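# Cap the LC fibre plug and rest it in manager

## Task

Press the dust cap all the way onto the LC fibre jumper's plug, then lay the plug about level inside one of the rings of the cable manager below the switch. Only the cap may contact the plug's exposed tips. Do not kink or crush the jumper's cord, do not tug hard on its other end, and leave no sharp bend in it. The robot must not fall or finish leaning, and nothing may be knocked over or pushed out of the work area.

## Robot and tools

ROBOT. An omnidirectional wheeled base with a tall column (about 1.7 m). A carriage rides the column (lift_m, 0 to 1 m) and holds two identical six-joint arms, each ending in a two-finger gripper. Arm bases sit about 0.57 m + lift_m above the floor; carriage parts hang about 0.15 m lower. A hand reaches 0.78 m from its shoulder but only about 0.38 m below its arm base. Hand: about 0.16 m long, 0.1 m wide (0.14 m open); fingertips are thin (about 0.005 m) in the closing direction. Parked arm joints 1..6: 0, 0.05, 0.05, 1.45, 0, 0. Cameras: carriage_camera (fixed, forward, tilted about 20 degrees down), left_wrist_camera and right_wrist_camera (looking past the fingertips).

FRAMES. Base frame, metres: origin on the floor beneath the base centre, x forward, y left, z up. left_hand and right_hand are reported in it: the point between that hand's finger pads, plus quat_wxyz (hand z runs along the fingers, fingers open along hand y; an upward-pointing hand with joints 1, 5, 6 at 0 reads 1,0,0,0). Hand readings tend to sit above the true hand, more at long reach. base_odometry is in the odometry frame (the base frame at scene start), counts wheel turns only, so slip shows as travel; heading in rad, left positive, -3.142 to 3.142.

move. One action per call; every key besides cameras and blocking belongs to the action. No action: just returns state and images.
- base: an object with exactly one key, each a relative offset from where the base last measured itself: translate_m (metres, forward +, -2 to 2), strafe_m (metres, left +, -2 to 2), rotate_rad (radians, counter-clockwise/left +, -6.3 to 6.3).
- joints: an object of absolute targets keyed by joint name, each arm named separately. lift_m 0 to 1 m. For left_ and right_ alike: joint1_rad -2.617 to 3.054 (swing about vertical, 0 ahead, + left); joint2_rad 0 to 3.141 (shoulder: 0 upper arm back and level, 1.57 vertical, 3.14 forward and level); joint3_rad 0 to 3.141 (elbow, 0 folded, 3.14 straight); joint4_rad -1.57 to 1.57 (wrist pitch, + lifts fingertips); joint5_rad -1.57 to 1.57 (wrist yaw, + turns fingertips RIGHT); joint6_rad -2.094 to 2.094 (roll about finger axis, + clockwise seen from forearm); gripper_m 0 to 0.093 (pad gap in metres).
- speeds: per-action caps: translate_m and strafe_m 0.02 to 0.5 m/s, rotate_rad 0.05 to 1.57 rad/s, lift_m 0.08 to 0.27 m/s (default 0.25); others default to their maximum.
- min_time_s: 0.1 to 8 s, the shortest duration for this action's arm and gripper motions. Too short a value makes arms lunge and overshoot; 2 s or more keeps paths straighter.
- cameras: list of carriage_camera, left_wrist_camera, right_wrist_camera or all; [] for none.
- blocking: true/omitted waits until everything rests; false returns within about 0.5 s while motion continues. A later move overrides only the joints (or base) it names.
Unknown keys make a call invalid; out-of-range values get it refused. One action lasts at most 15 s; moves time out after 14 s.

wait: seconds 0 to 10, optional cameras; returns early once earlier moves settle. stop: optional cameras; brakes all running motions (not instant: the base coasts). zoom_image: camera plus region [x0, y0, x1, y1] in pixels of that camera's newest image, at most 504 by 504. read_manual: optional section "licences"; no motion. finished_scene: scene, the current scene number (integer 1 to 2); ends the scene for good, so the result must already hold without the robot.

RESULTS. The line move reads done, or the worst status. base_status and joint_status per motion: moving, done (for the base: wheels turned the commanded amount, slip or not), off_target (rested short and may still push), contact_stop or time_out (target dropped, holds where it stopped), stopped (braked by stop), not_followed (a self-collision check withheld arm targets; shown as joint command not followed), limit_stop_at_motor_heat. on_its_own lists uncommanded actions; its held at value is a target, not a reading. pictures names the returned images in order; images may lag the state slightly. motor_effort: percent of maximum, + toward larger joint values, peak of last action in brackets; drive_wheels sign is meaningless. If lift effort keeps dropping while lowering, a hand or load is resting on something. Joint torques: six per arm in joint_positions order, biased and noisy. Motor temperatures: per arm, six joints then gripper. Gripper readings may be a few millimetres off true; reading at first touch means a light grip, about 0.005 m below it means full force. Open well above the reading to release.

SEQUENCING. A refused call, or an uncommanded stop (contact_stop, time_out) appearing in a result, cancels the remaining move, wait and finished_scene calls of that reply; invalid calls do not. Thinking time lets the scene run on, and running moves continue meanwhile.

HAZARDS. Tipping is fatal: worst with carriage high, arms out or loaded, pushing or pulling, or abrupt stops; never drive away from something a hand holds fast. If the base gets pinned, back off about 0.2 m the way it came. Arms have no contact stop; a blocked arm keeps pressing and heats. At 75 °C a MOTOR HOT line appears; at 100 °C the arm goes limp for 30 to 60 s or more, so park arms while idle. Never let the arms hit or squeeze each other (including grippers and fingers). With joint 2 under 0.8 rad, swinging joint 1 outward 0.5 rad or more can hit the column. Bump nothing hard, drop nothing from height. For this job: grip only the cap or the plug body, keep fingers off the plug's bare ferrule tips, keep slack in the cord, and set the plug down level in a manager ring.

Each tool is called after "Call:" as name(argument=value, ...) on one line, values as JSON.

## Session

Scene 1 done. Starting scene 2.

Call:
move(cameras=["all"])

Scene clock: 0.00 s.
Joint torques (N m): no reading
Motor temperatures (°C): left_arm=[29 34 35 30 29 33 32] | right_arm=[31 35 35 30 31 30 33]
base_odometry: x=+0.000 y=+0.000 heading=+0.000
base_status: not commanded
joint_positions: lift_m=+0.300 left_joint1_rad=+0.003 left_joint2_rad=+0.028 left_joint3_rad=+0.066 left_joint4_rad=+1.405 left_joint5_rad=-0.009 left_joint6_rad=+0.044 left_gripper_m=+0.09396 right_joint1_rad=+0.019 right_joint2_rad=+0.033 right_joint3_rad=+0.043 right_joint4_rad=+1.494 right_joint5_rad=-0.026 right_joint6_rad=-0.017 right_gripper_m=+0.09396
joint_status: not commanded
motor_effort: lift_m=+35 drive_wheels=+3
left_hand: x=+0.2456 y=+0.3086 z=+1.2902 quat_wxyz=(+0.998, -0.003, +0.064, +0.024) (m; base frame)
right_hand: x=+0.2320 y=-0.3021 z=+1.2862 quat_wxyz=(+0.999, -0.014, +0.033, +0.001) (m; base frame)
pictures: carriage_camera, left_wrist_camera, right_wrist_camera
Images, in order (width x height): carriage_camera 896x504, left_wrist_camera 896x504, right_wrist_camera 896x504.

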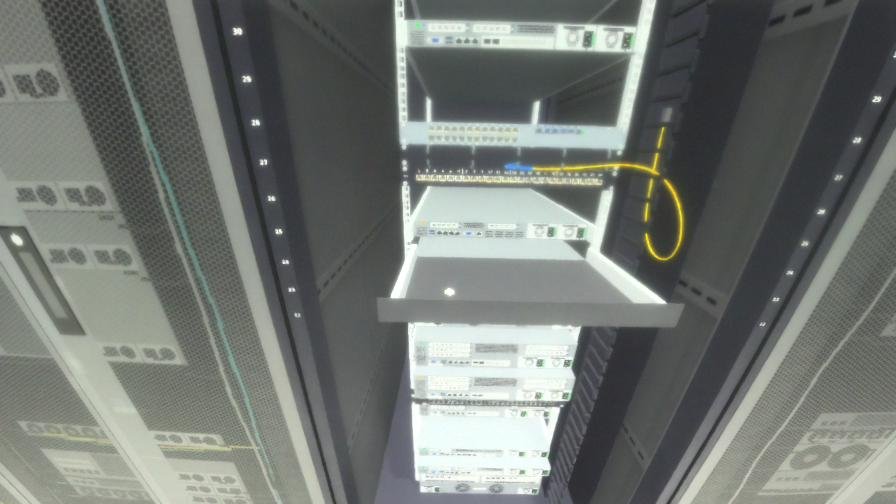

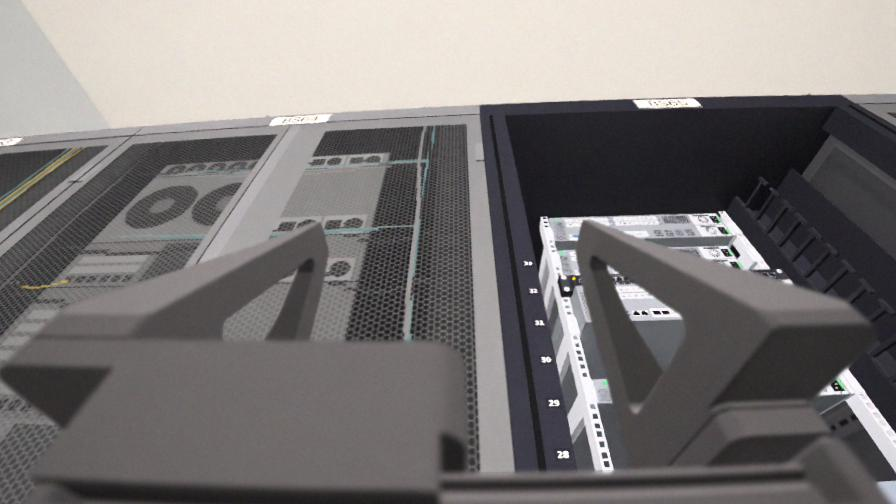

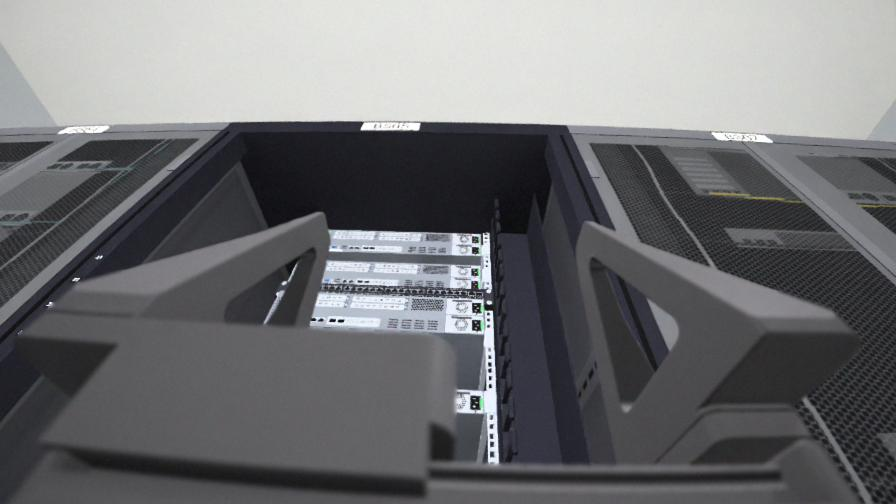

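Call:
zoom_image(camera="carriage_camera", region=[380, 100, 720, 340])

Call:
zoom_image(camera="carriage_camera", region=[480, 110, 720, 280])

Call:
zoom_image(camera="carriage_camera", region=[420, 265, 490, 315])

Scaled by 1.482 from the camera's 896x504 image, which has a finer 1280x720 frame.

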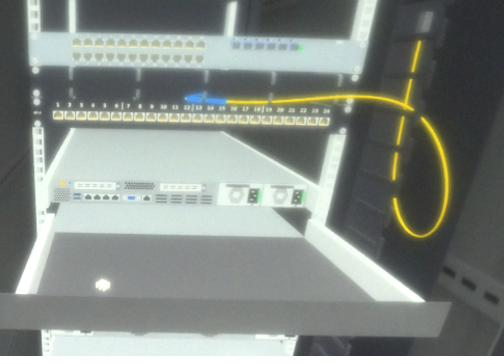

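Scaled by 2.100 from the camera's 896x504 image, which has a finer 1280x720 frame.

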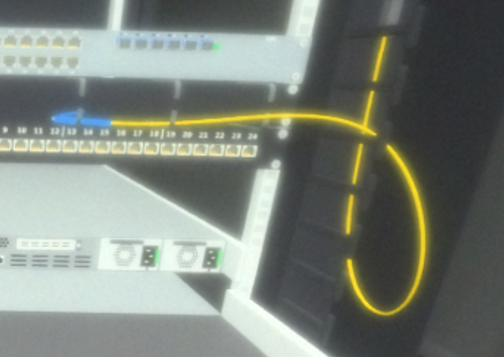

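Scaled by 7.200 from the camera's 896x504 image, which has a finer 1280x720 frame.

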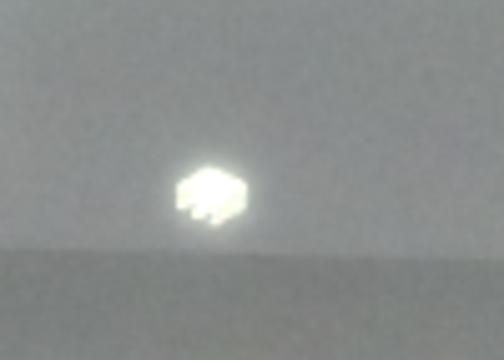

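Call:
move(base={"strafe_m": -0.12}, joints={"lift_m": 0.5}, speeds={"strafe_m": 0.15}, cameras=["all"])

Call:
zoom_image(camera="carriage_camera", region=[340, 180, 640, 400])

Scene clock: 31.77 s.
Joint torques (N m): left_arm=[0.05 3.71 6.53 -0.31 0.07 0.02] | right_arm=[-0.06 4.08 5.75 -0.39 0.01 -0.11]
move: done
base_odometry: x=+0.000 y=-0.120 heading=+0.001
base_status: done
joint_positions: lift_m=+0.500 left_joint1_rad=+0.003 left_joint2_rad=+0.028 left_joint3_rad=+0.066 left_joint4_rad=+1.405 left_joint5_rad=-0.009 left_joint6_rad=+0.044 left_gripper_m=+0.09396 right_joint1_rad=+0.019 right_joint2_rad=+0.033 right_joint3_rad=+0.043 right_joint4_rad=+1.494 right_joint5_rad=-0.026 right_joint6_rad=-0.017 right_gripper_m=+0.09396
joint_status: all done
motor_effort: lift_m=+35(43) drive_wheels=-3(9)
left_hand: x=+0.2456 y=+0.3086 z=+1.4902 quat_wxyz=(+0.998, -0.003, +0.064, +0.024) (m; base frame)
right_hand: x=+0.2321 y=-0.3021 z=+1.4862 quat_wxyz=(+0.999, -0.014, +0.033, +0.001) (m; base frame)
pictures: carriage_camera, left_wrist_camera, right_wrist_camera
Images, in order (width x height): carriage_camera 896x504, left_wrist_camera 896x504, right_wrist_camera 896x504.

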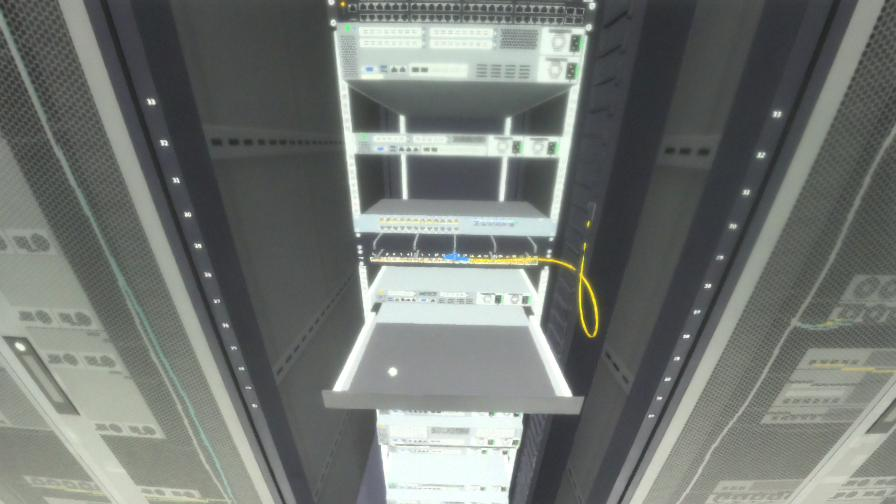

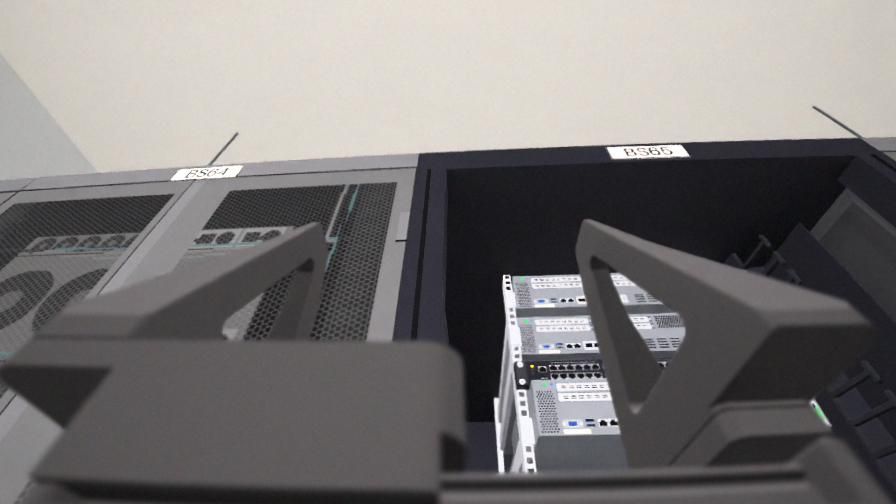

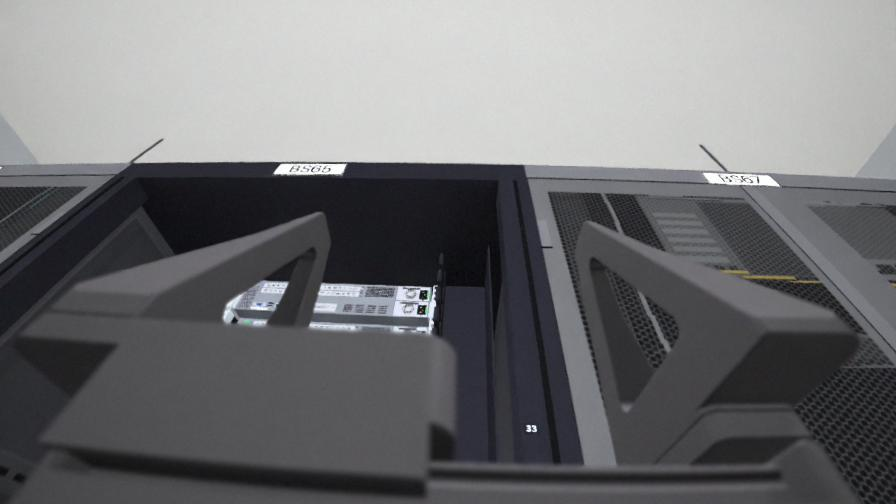

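Scaled by 1.680 from the camera's 896x504 image, which has a finer 1280x720 frame.

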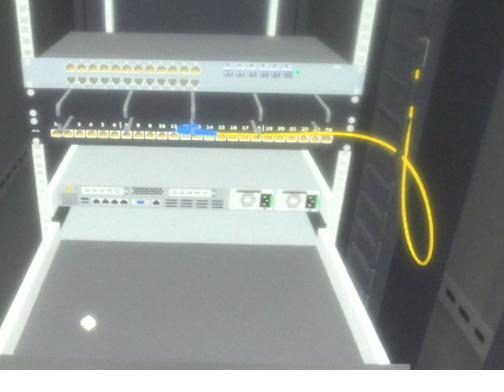

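Call:
zoom_image(camera="carriage_camera", region=[420, 225, 560, 280])

Call:
zoom_image(camera="carriage_camera", region=[430, 235, 490, 275])

Call:
zoom_image(camera="carriage_camera", region=[370, 350, 420, 390])

Scaled by 3.600 from the camera's 896x504 image, which has a finer 1280x720 frame.

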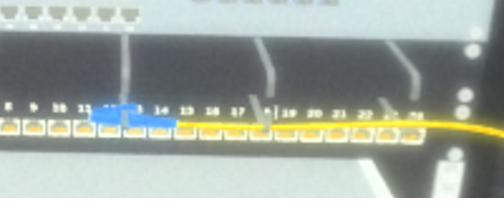

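Scaled by 8.400 from the camera's 896x504 image, which has a finer 1280x720 frame.

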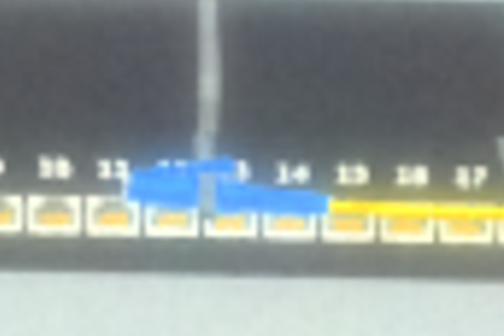

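Scaled by 10.080 from the camera's 896x504 image, which has a finer 1280x720 frame.

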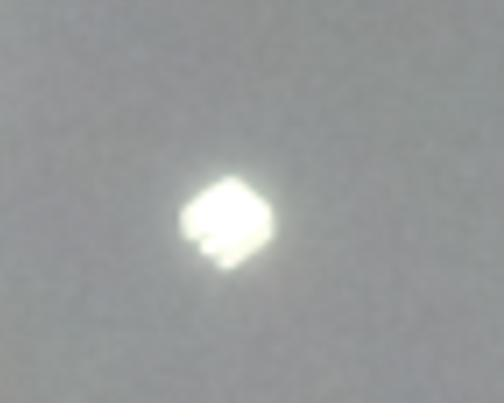

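Call:
move(joints={"lift_m": 0.55, "right_joint1_rad": 1.0275, "right_joint2_rad": 1.65, "right_joint3_rad": 0.421, "right_joint4_rad": 1.229, "right_joint5_rad": 1.027, "right_joint6_rad": 1.571, "right_gripper_m": 0.03}, min_time_s=3, cameras=["all"])

Call:
zoom_image(camera="right_wrist_camera", region=[360, 40, 560, 300])

Scene clock: 175.07 s.
Joint torques (N m): left_arm=[0.01 3.69 6.49 -0.31 0.07 0.02] | right_arm=[0.53 -4.96 6.54 1.96 0.15 -0.1]
Motor temperatures (°C): left_arm=[29 35 40 30 29 33 32] | right_arm=[31 36 38 31 31 30 33]
move: done
base_odometry: x=+0.000 y=-0.120 heading=+0.001
base_status: not commanded
joint_positions: lift_m=+0.550 left_joint1_rad=+0.003 left_joint2_rad=+0.028 left_joint3_rad=+0.066 left_joint4_rad=+1.405 left_joint5_rad=-0.009 left_joint6_rad=+0.044 left_gripper_m=+0.09396 right_joint1_rad=+1.022 right_joint2_rad=+1.639 right_joint3_rad=+0.402 right_joint4_rad=+1.244 right_joint5_rad=+1.016 right_joint6_rad=+1.559 right_gripper_m=+0.03013
joint_status: all done
motor_effort: lift_m=+35(43) drive_wheels=+6(8)
left_hand: x=+0.2456 y=+0.3086 z=+1.5402 quat_wxyz=(+0.998, -0.003, +0.064, +0.024) (m; base frame)
right_hand: x=+0.5192 y=-0.0936 z=+1.2701 quat_wxyz=(+0.501, +0.496, +0.502, +0.501) (m; base frame)
pictures: carriage_camera, left_wrist_camera, right_wrist_camera
Images, in order (width x height): carriage_camera 896x504, left_wrist_camera 896x504, right_wrist_camera 896x504.

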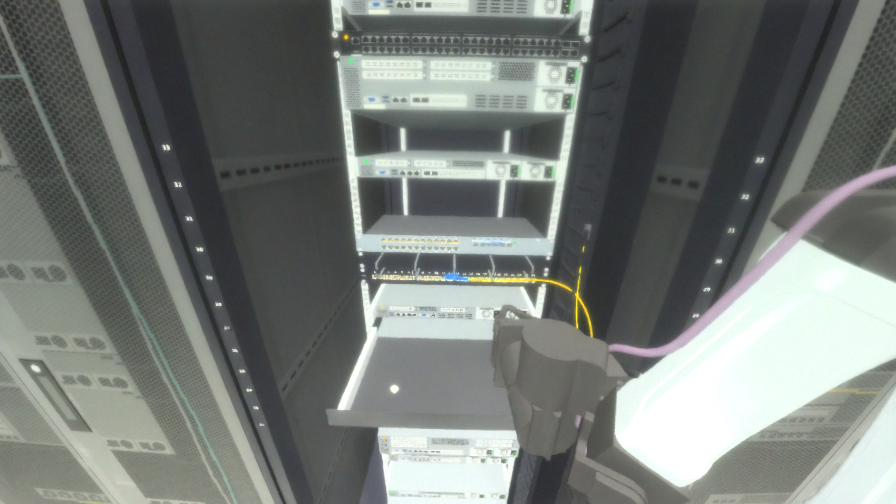

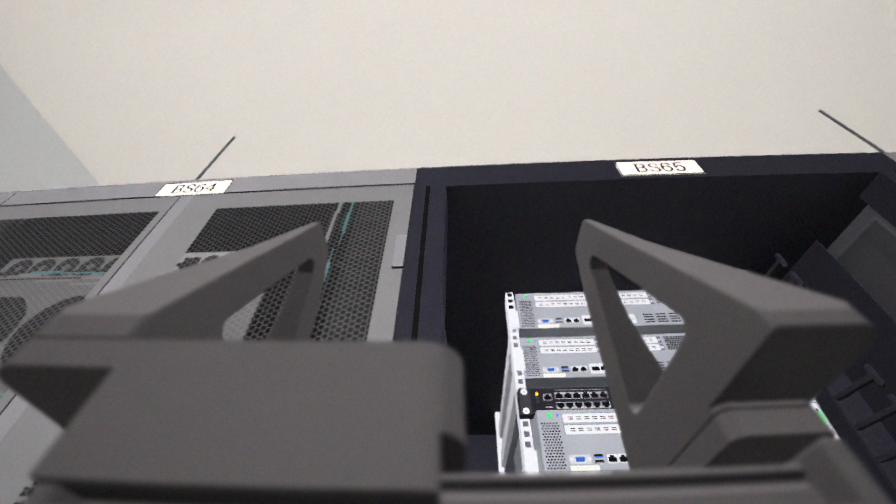

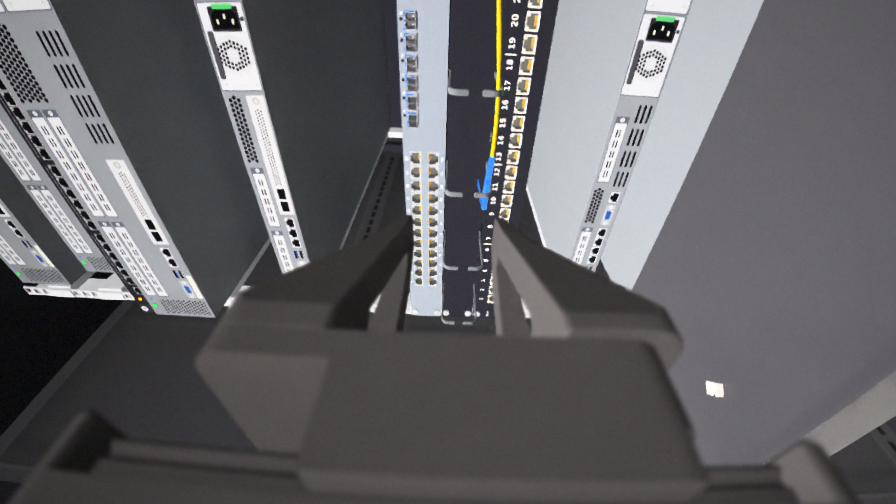

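Scaled by 1.938 from the camera's 896x504 image, which has a finer 1280x720 frame.

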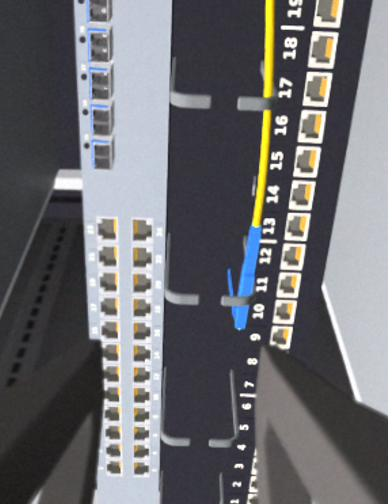

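Call:
zoom_image(camera="right_wrist_camera", region=[440, 130, 540, 230])

Call:
zoom_image(camera="right_wrist_camera", region=[690, 365, 740, 415])

Scaled by 5.040 from the camera's 896x504 image, which has a finer 1280x720 frame.

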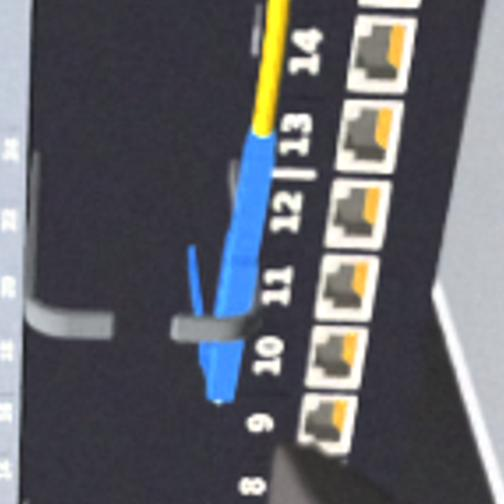

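Scaled by 10.080 from the camera's 896x504 image, which has a finer 1280x720 frame.

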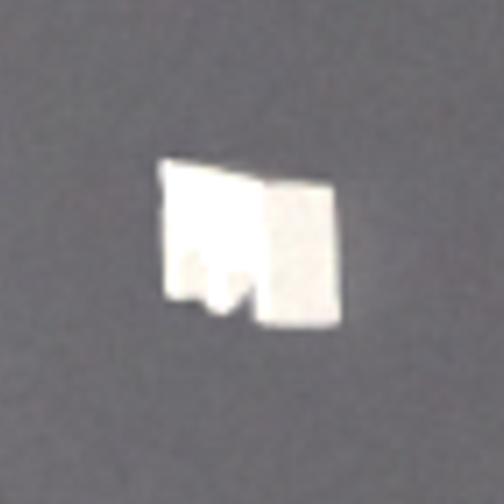

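Call:
move(joints={"right_joint1_rad": 1.365, "right_joint2_rad": 1.721, "right_joint3_rad": 0.5536, "right_joint4_rad": 1.183, "right_joint5_rad": 1.33}, min_time_s=2, cameras=[])

Call:
move(base={"strafe_m": -0.08}, joints={"lift_m": 0.5}, speeds={"strafe_m": 0.12}, cameras=[])

Call:
move(base={"translate_m": 0.06}, speeds={"translate_m": 0.1}, cameras=["all"])

Scene clock: 557.37 s.
Joint torques (N m): left_arm=[0.05 3.75 6.49 -0.3 0.07 0.02] | right_arm=[0.53 -5.67 6.68 1.68 0.1 -0.1]
Motor temperatures (°C): left_arm=[29 35 42 30 29 33 32] | right_arm=[31 37 42 43 31 30 33]
move: done
base_odometry: x=+0.000 y=-0.120 heading=+0.001
base_status: not commanded
joint_positions: lift_m=+0.550 left_joint1_rad=+0.003 left_joint2_rad=+0.028 left_joint3_rad=+0.066 left_joint4_rad=+1.405 left_joint5_rad=-0.009 left_joint6_rad=+0.044 left_gripper_m=+0.09396 right_joint1_rad=+1.360 right_joint2_rad=+1.709 right_joint3_rad=+0.534 right_joint4_rad=+1.197 right_joint5_rad=+1.319 right_joint6_rad=+1.561 right_gripper_m=+0.03013
joint_status: all done
motor_effort: lift_m=+36(36) drive_wheels=+0(7)
left_hand: x=+0.2456 y=+0.3086 z=+1.5402 quat_wxyz=(+0.998, -0.003, +0.064, +0.024) (m; base frame)
right_hand: x=+0.4479 y=-0.0259 z=+1.2789 quat_wxyz=(+0.488, +0.491, +0.506, +0.515) (m; base frame)
pictures: none
No camera images: "cameras" was empty.

Scene clock: 558.80 s.
Joint torques (N m): left_arm=[0.09 3.69 6.5 -0.31 0.06 0.01] | right_arm=[0.4 -6.6 5.74 1.82 0.09 -0.11]
move: done
base_odometry: x=+0.000 y=-0.200 heading=+0.001
base_status: done
joint_positions: lift_m=+0.500 left_joint1_rad=+0.003 left_joint2_rad=+0.028 left_joint3_rad=+0.066 left_joint4_rad=+1.405 left_joint5_rad=-0.009 left_joint6_rad=+0.044 left_gripper_m=+0.09396 right_joint1_rad=+1.361 right_joint2_rad=+1.718 right_joint3_rad=+0.545 right_joint4_rad=+1.186 right_joint5_rad=+1.322 right_joint6_rad=+1.562 right_gripper_m=+0.03013
joint_status: all done
motor_effort: lift_m=+35(35) drive_wheels=-2(15)
left_hand: x=+0.2456 y=+0.3086 z=+1.4903 quat_wxyz=(+0.998, -0.003, +0.064, +0.024) (m; base frame)
right_hand: x=+0.4481 y=-0.0234 z=+1.2278 quat_wxyz=(+0.490, +0.491, +0.508, +0.512) (m; base frame)
pictures: none
No camera images: "cameras" was empty.

Scene clock: 560.20 s.
Joint torques (N m): left_arm=[0.05 3.7 6.56 -0.31 0.07 0.01] | right_arm=[0.29 -6.64 5.72 1.81 0.09 -0.11]
move: done
base_odometry: x=+0.060 y=-0.200 heading=+0.001
base_status: done
joint_positions: lift_m=+0.500 left_joint1_rad=+0.003 left_joint2_rad=+0.028 left_joint3_rad=+0.066 left_joint4_rad=+1.405 left_joint5_rad=-0.009 left_joint6_rad=+0.044 left_gripper_m=+0.09396 right_joint1_rad=+1.361 right_joint2_rad=+1.718 right_joint3_rad=+0.545 right_joint4_rad=+1.186 right_joint5_rad=+1.322 right_joint6_rad=+1.562 right_gripper_m=+0.03013
joint_status: not commanded
motor_effort: lift_m=+34(35) drive_wheels=-1(11)
left_hand: x=+0.2456 y=+0.3086 z=+1.4903 quat_wxyz=(+0.998, -0.003, +0.064, +0.024) (m; base frame)
right_hand: x=+0.4479 y=-0.0233 z=+1.2278 quat_wxyz=(+0.490, +0.491, +0.508, +0.512) (m; base frame)
pictures: carriage_camera, left_wrist_camera, right_wrist_camera
Images, in order (width x height): carriage_camera 896x504, left_wrist_camera 896x504, right_wrist_camera 896x504.

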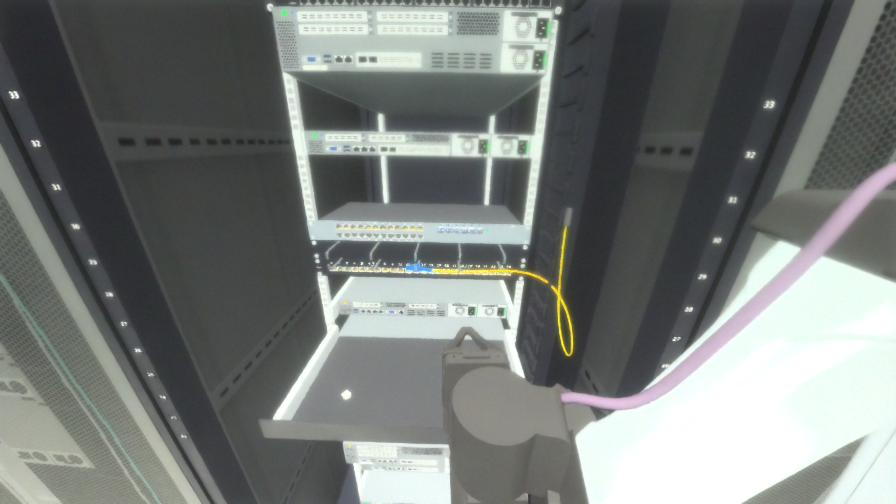

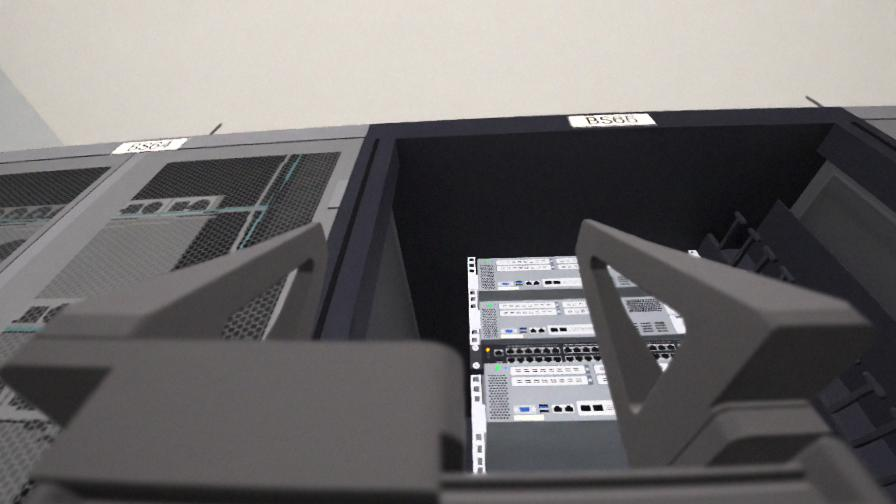

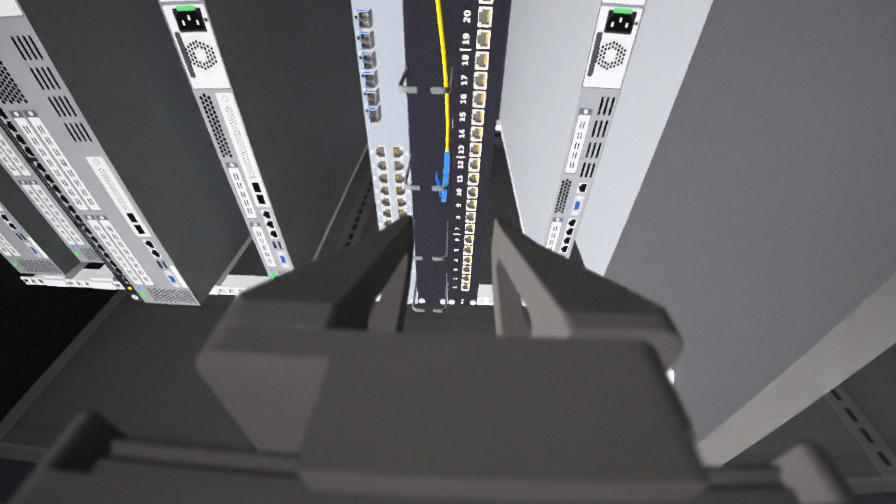

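Call:
move(cameras=["carriage_camera", "right_wrist_camera", "left_wrist_camera"])

Scene clock: 597.97 s.
Joint torques (N m): left_arm=[0.08 3.73 6.5 -0.31 0.06 0.01] | right_arm=[0.31 -6.61 5.72 1.82 0.09 -0.11]
Motor temperatures (°C): left_arm=[29 35 42 30 29 33 32] | right_arm=[31 38 43 41 31 30 33]
base_odometry: x=+0.060 y=-0.200 heading=+0.001
base_status: done
joint_positions: lift_m=+0.500 left_joint1_rad=+0.003 left_joint2_rad=+0.028 left_joint3_rad=+0.066 left_joint4_rad=+1.405 left_joint5_rad=-0.009 left_joint6_rad=+0.044 left_gripper_m=+0.09396 right_joint1_rad=+1.361 right_joint2_rad=+1.718 right_joint3_rad=+0.545 right_joint4_rad=+1.186 right_joint5_rad=+1.322 right_joint6_rad=+1.562 right_gripper_m=+0.03013
joint_status: not commanded
motor_effort: lift_m=+35(35) drive_wheels=+0(11)
left_hand: x=+0.2456 y=+0.3086 z=+1.4903 quat_wxyz=(+0.998, -0.003, +0.064, +0.024) (m; base frame)
right_hand: x=+0.4479 y=-0.0233 z=+1.2278 quat_wxyz=(+0.490, +0.491, +0.508, +0.512) (m; base frame)
pictures: carriage_camera, left_wrist_camera, right_wrist_camera
Images, in order (width x height): carriage_camera 896x504, left_wrist_camera 896x504, right_wrist_camera 896x504.

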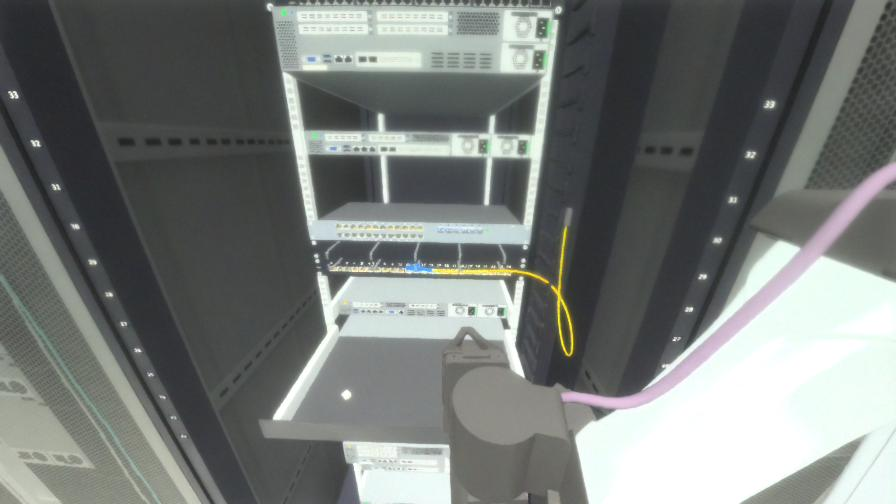

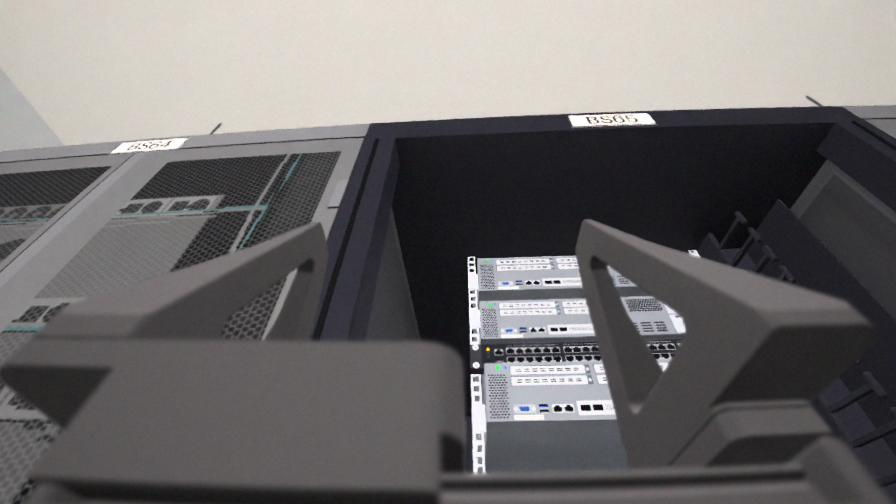

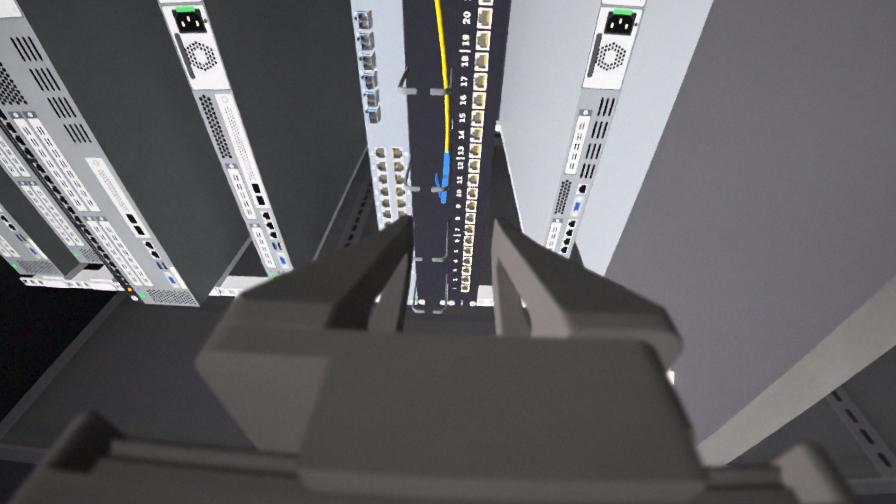

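Call:
zoom_image(camera="carriage_camera", region=[250, 220, 550, 450])

Scaled by 1.680 from the camera's 896x504 image, which has a finer 1280x720 frame.

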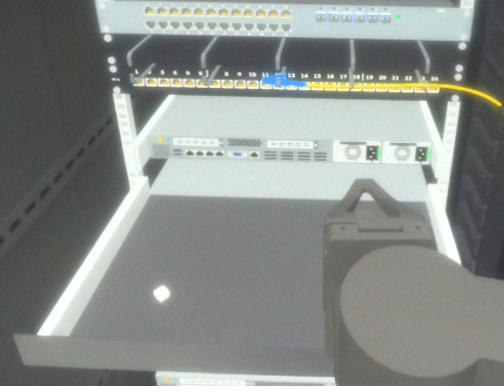

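Call:
move(joints={"left_joint1_rad": -0.275, "left_joint2_rad": 1.36, "left_joint3_rad": 1.21, "left_joint4_rad": -1.42, "left_joint5_rad": 0.0, "left_joint6_rad": 0.287, "left_gripper_m": 0.035}, min_time_s=3)

Call:
move(joints={"left_joint1_rad": -0.2529, "left_joint2_rad": 1.88, "left_joint3_rad": 1.31, "left_joint4_rad": -0.9995, "left_joint5_rad": 0.0, "left_joint6_rad": 0.3056}, min_time_s=2, cameras=["left_wrist_camera", "carriage_camera"])

Scene clock: 660.60 s.
Joint torques (N m): left_arm=[-0.62 -3 9.84 0.09 0.15 0.12] | right_arm=[0.32 -6.61 5.74 1.82 0.08 -0.11]
move: done
base_odometry: x=+0.060 y=-0.200 heading=+0.001
base_status: not commanded
joint_positions: lift_m=+0.500 left_joint1_rad=-0.266 left_joint2_rad=+1.351 left_joint3_rad=+1.177 left_joint4_rad=-1.406 left_joint5_rad=-0.009 left_joint6_rad=+0.276 left_gripper_m=+0.03513 right_joint1_rad=+1.361 right_joint2_rad=+1.718 right_joint3_rad=+0.545 right_joint4_rad=+1.186 right_joint5_rad=+1.322 right_joint6_rad=+1.562 right_gripper_m=+0.03013
joint_status: all done
motor_effort: lift_m=+34(35) drive_wheels=-3(7)
left_hand: x=+0.4199 y=+0.2527 z=+1.1939 quat_wxyz=(-0.005, +0.268, +0.963, +0.005) (m; base frame)
right_hand: x=+0.4479 y=-0.0233 z=+1.2278 quat_wxyz=(+0.490, +0.491, +0.508, +0.512) (m; base frame)
pictures: none

Scene clock: 662.90 s.
Joint torques (N m): left_arm=[0.83 -6.78 9.37 0.32 0.15 0.11] | right_arm=[0.32 -6.63 5.72 1.82 0.08 -0.11]
move: done
base_odometry: x=+0.060 y=-0.200 heading=+0.001
base_status: not commanded
joint_positions: lift_m=+0.500 left_joint1_rad=-0.263 left_joint2_rad=+1.867 left_joint3_rad=+1.278 left_joint4_rad=-1.014 left_joint5_rad=-0.009 left_joint6_rad=+0.294 left_gripper_m=+0.03513 right_joint1_rad=+1.361 right_joint2_rad=+1.718 right_joint3_rad=+0.545 right_joint4_rad=+1.186 right_joint5_rad=+1.322 right_joint6_rad=+1.562 right_gripper_m=+0.03013
joint_status: all done
motor_effort: lift_m=+34(35) drive_wheels=+2(5)
left_hand: x=+0.5307 y=+0.2238 z=+1.0859 quat_wxyz=(-0.016, +0.275, +0.961, +0.004) (m; base frame)
right_hand: x=+0.4479 y=-0.0233 z=+1.2278 quat_wxyz=(+0.490, +0.491, +0.508, +0.512) (m; base frame)
pictures: carriage_camera, left_wrist_camera
Images, in order (width x height): carriage_camera 896x504, left_wrist_camera 896x504.

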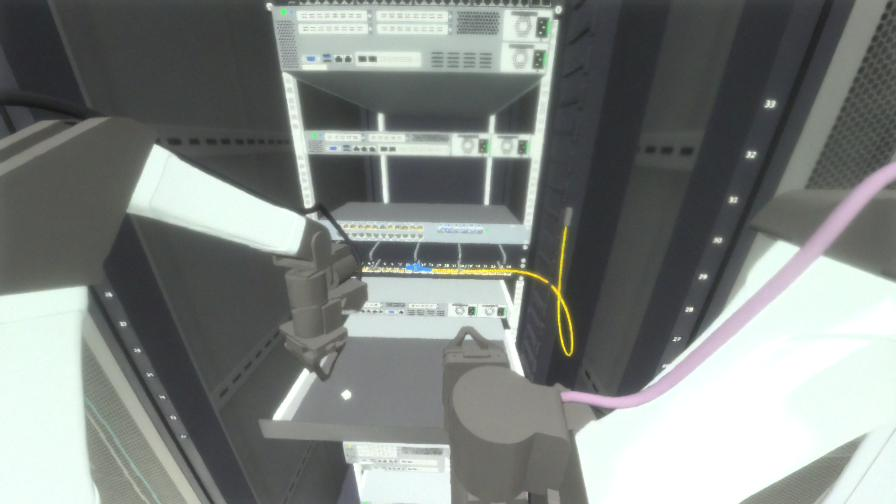

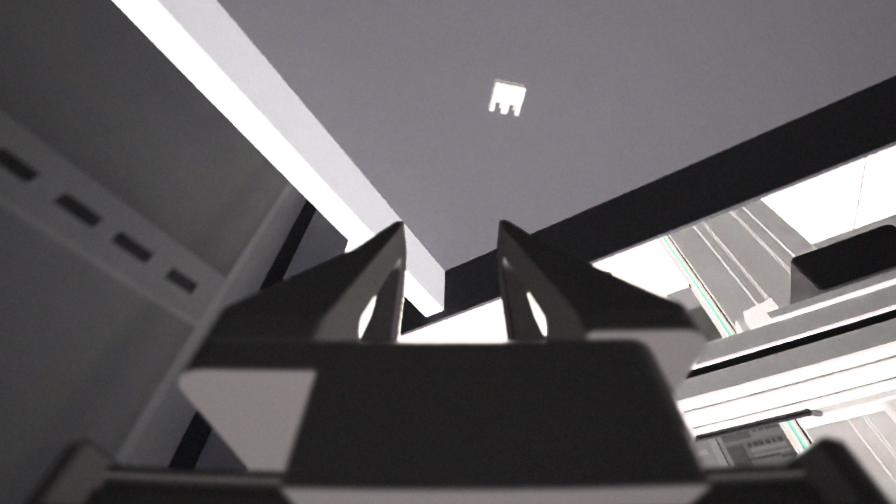

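Call:
zoom_image(camera="left_wrist_camera", region=[458, 57, 558, 137])

Scaled by 5.040 from the camera's 896x504 image, which has a finer 1280x720 frame.

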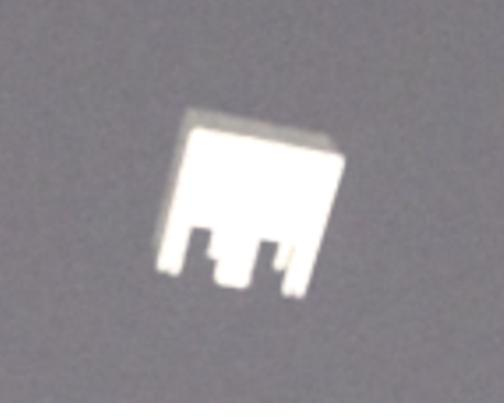

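Call:
move(joints={"left_joint1_rad": -0.366, "left_joint2_rad": 1.987, "left_joint3_rad": 1.262, "left_joint4_rad": -0.8545, "left_joint5_rad": 0.009, "left_joint6_rad": 0.379, "left_gripper_m": 0.03}, min_time_s=1.5, cameras=["left_wrist_camera", "carriage_camera"])

Call:
zoom_image(camera="left_wrist_camera", region=[380, 120, 520, 260])

Scene clock: 714.20 s.
Joint torques (N m): left_arm=[-0.58 -7.41 4.98 0.42 0.19 0.11] | right_arm=[0.32 -6.64 5.72 1.82 0.09 -0.12]
move: done
base_odometry: x=+0.060 y=-0.200 heading=+0.001
base_status: not commanded
joint_positions: lift_m=+0.500 left_joint1_rad=-0.358 left_joint2_rad=+1.973 left_joint3_rad=+1.278 left_joint4_rad=-0.869 left_joint5_rad=-0.004 left_joint6_rad=+0.368 left_gripper_m=+0.03013 right_joint1_rad=+1.361 right_joint2_rad=+1.718 right_joint3_rad=+0.545 right_joint4_rad=+1.186 right_joint5_rad=+1.322 right_joint6_rad=+1.562 right_gripper_m=+0.03013
joint_status: all done
motor_effort: lift_m=+35(35) drive_wheels=+5(5)
left_hand: x=+0.5449 y=+0.1842 z=+1.0517 quat_wxyz=(+0.004, +0.355, +0.935, +0.002) (m; base frame)
right_hand: x=+0.4479 y=-0.0233 z=+1.2278 quat_wxyz=(+0.490, +0.491, +0.508, +0.512) (m; base frame)
pictures: carriage_camera, left_wrist_camera
Images, in order (width x height): carriage_camera 896x504, left_wrist_camera 896x504.

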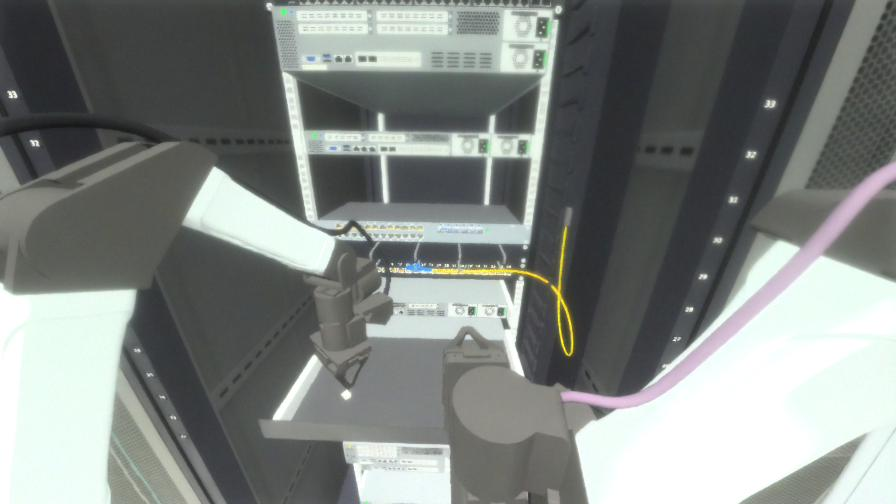

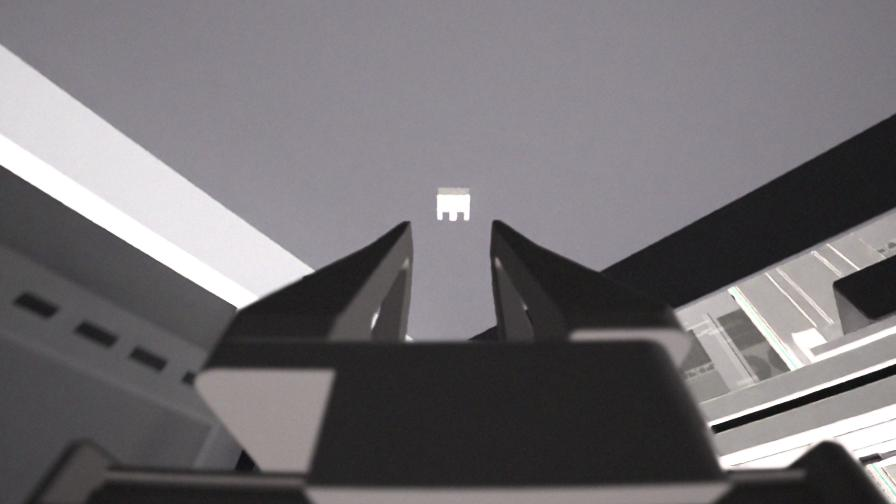

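Scaled by 3.600 from the camera's 896x504 image, which has a finer 1280x720 frame.

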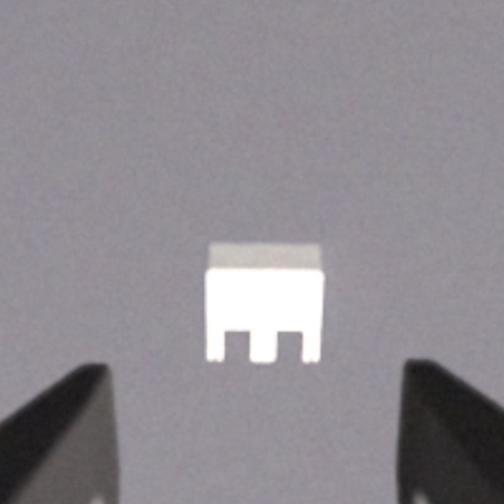

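Call:
move(joints={"lift_m": 0.4755}, speeds={"lift_m": 0.08}, cameras=["left_wrist_camera"])

Call:
zoom_image(camera="left_wrist_camera", region=[380, 160, 520, 300])

Scene clock: 725.10 s.
Joint torques (N m): left_arm=[-0.57 -7.88 5.38 0.36 0.18 0.11] | right_arm=[0.4 -6.63 5.72 1.81 0.08 -0.11]
Motor temperatures (°C): left_arm=[29 40 45 30 29 33 32] | right_arm=[31 39 43 41 31 30 33]
move: done
base_odometry: x=+0.060 y=-0.200 heading=+0.001
base_status: not commanded
joint_positions: lift_m=+0.476 left_joint1_rad=-0.358 left_joint2_rad=+1.979 left_joint3_rad=+1.273 left_joint4_rad=-0.865 left_joint5_rad=-0.002 left_joint6_rad=+0.368 left_gripper_m=+0.03013 right_joint1_rad=+1.361 right_joint2_rad=+1.718 right_joint3_rad=+0.545 right_joint4_rad=+1.187 right_joint5_rad=+1.322 right_joint6_rad=+1.562 right_gripper_m=+0.03013
joint_status: all done
motor_effort: lift_m=+34(35) drive_wheels=+1(7)
left_hand: x=+0.5432 y=+0.1845 z=+1.0241 quat_wxyz=(+0.000, +0.355, +0.935, +0.001) (m; base frame)
right_hand: x=+0.4479 y=-0.0233 z=+1.2034 quat_wxyz=(+0.490, +0.491, +0.507, +0.512) (m; base frame)
pictures: left_wrist_camera
Images, in order (width x height): left_wrist_camera 896x504.

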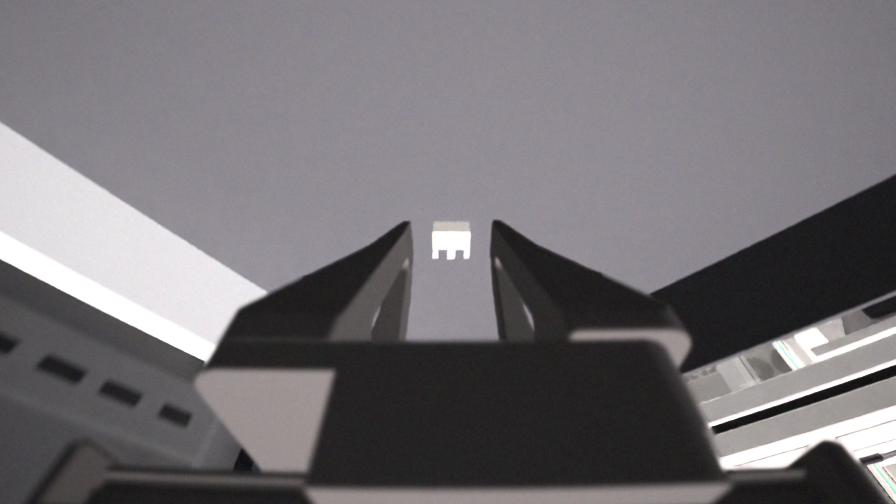

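Scaled by 3.600 from the camera's 896x504 image, which has a finer 1280x720 frame.

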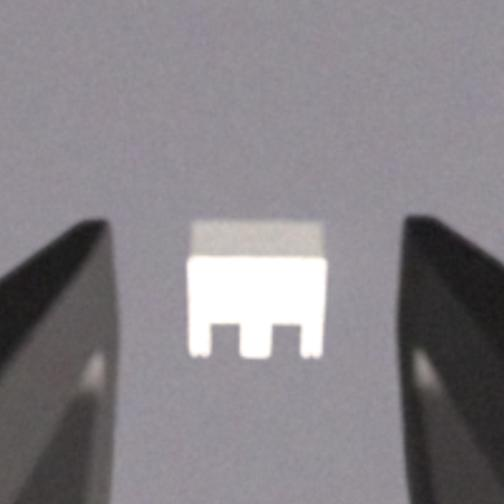

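Call:
move(joints={"lift_m": 0.48, "left_joint1_rad": -0.372, "left_joint2_rad": 2.012, "left_joint3_rad": 1.34, "left_joint4_rad": -0.8896, "left_joint6_rad": 0.351}, speeds={"lift_m": 0.08}, min_time_s=1, cameras=["left_wrist_camera"])

Call:
zoom_image(camera="left_wrist_camera", region=[380, 160, 520, 300])

Scene clock: 769.83 s.
Joint torques (N m): left_arm=[-0.61 -7.38 9.14 0.13 0.17 -0.09] | right_arm=[0.31 -6.61 5.65 1.78 0.08 -0.12]
move: done
base_odometry: x=+0.060 y=-0.200 heading=+0.001
base_status: not commanded
joint_positions: lift_m=+0.480 left_joint1_rad=-0.364 left_joint2_rad=+1.995 left_joint3_rad=+1.310 left_joint4_rad=-0.876 left_joint5_rad=-0.002 left_joint6_rad=+0.362 left_gripper_m=+0.03013 right_joint1_rad=+1.361 right_joint2_rad=+1.718 right_joint3_rad=+0.546 right_joint4_rad=+1.189 right_joint5_rad=+1.323 right_joint6_rad=+1.563 right_gripper_m=+0.03013
joint_status: all done
motor_effort: lift_m=+35(42) drive_wheels=+1(5)
left_hand: x=+0.5504 y=+0.1797 z=+1.0314 quat_wxyz=(+0.004, +0.355, +0.935, +0.001) (m; base frame)
right_hand: x=+0.4480 y=-0.0233 z=+1.2082 quat_wxyz=(+0.489, +0.491, +0.506, +0.513) (m; base frame)
pictures: left_wrist_camera
Images, in order (width x height): left_wrist_camera 896x504.

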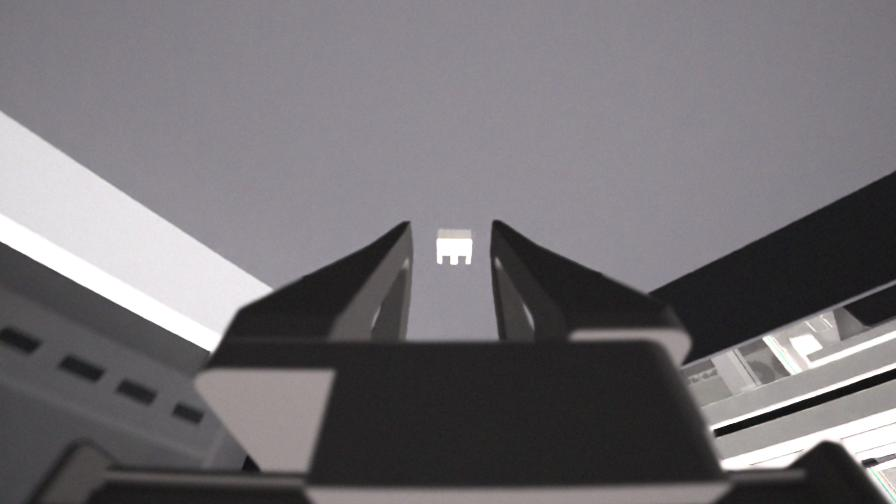

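Scaled by 3.600 from the camera's 896x504 image, which has a finer 1280x720 frame.

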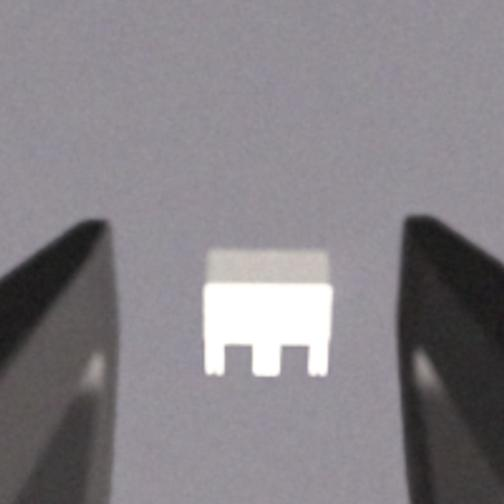

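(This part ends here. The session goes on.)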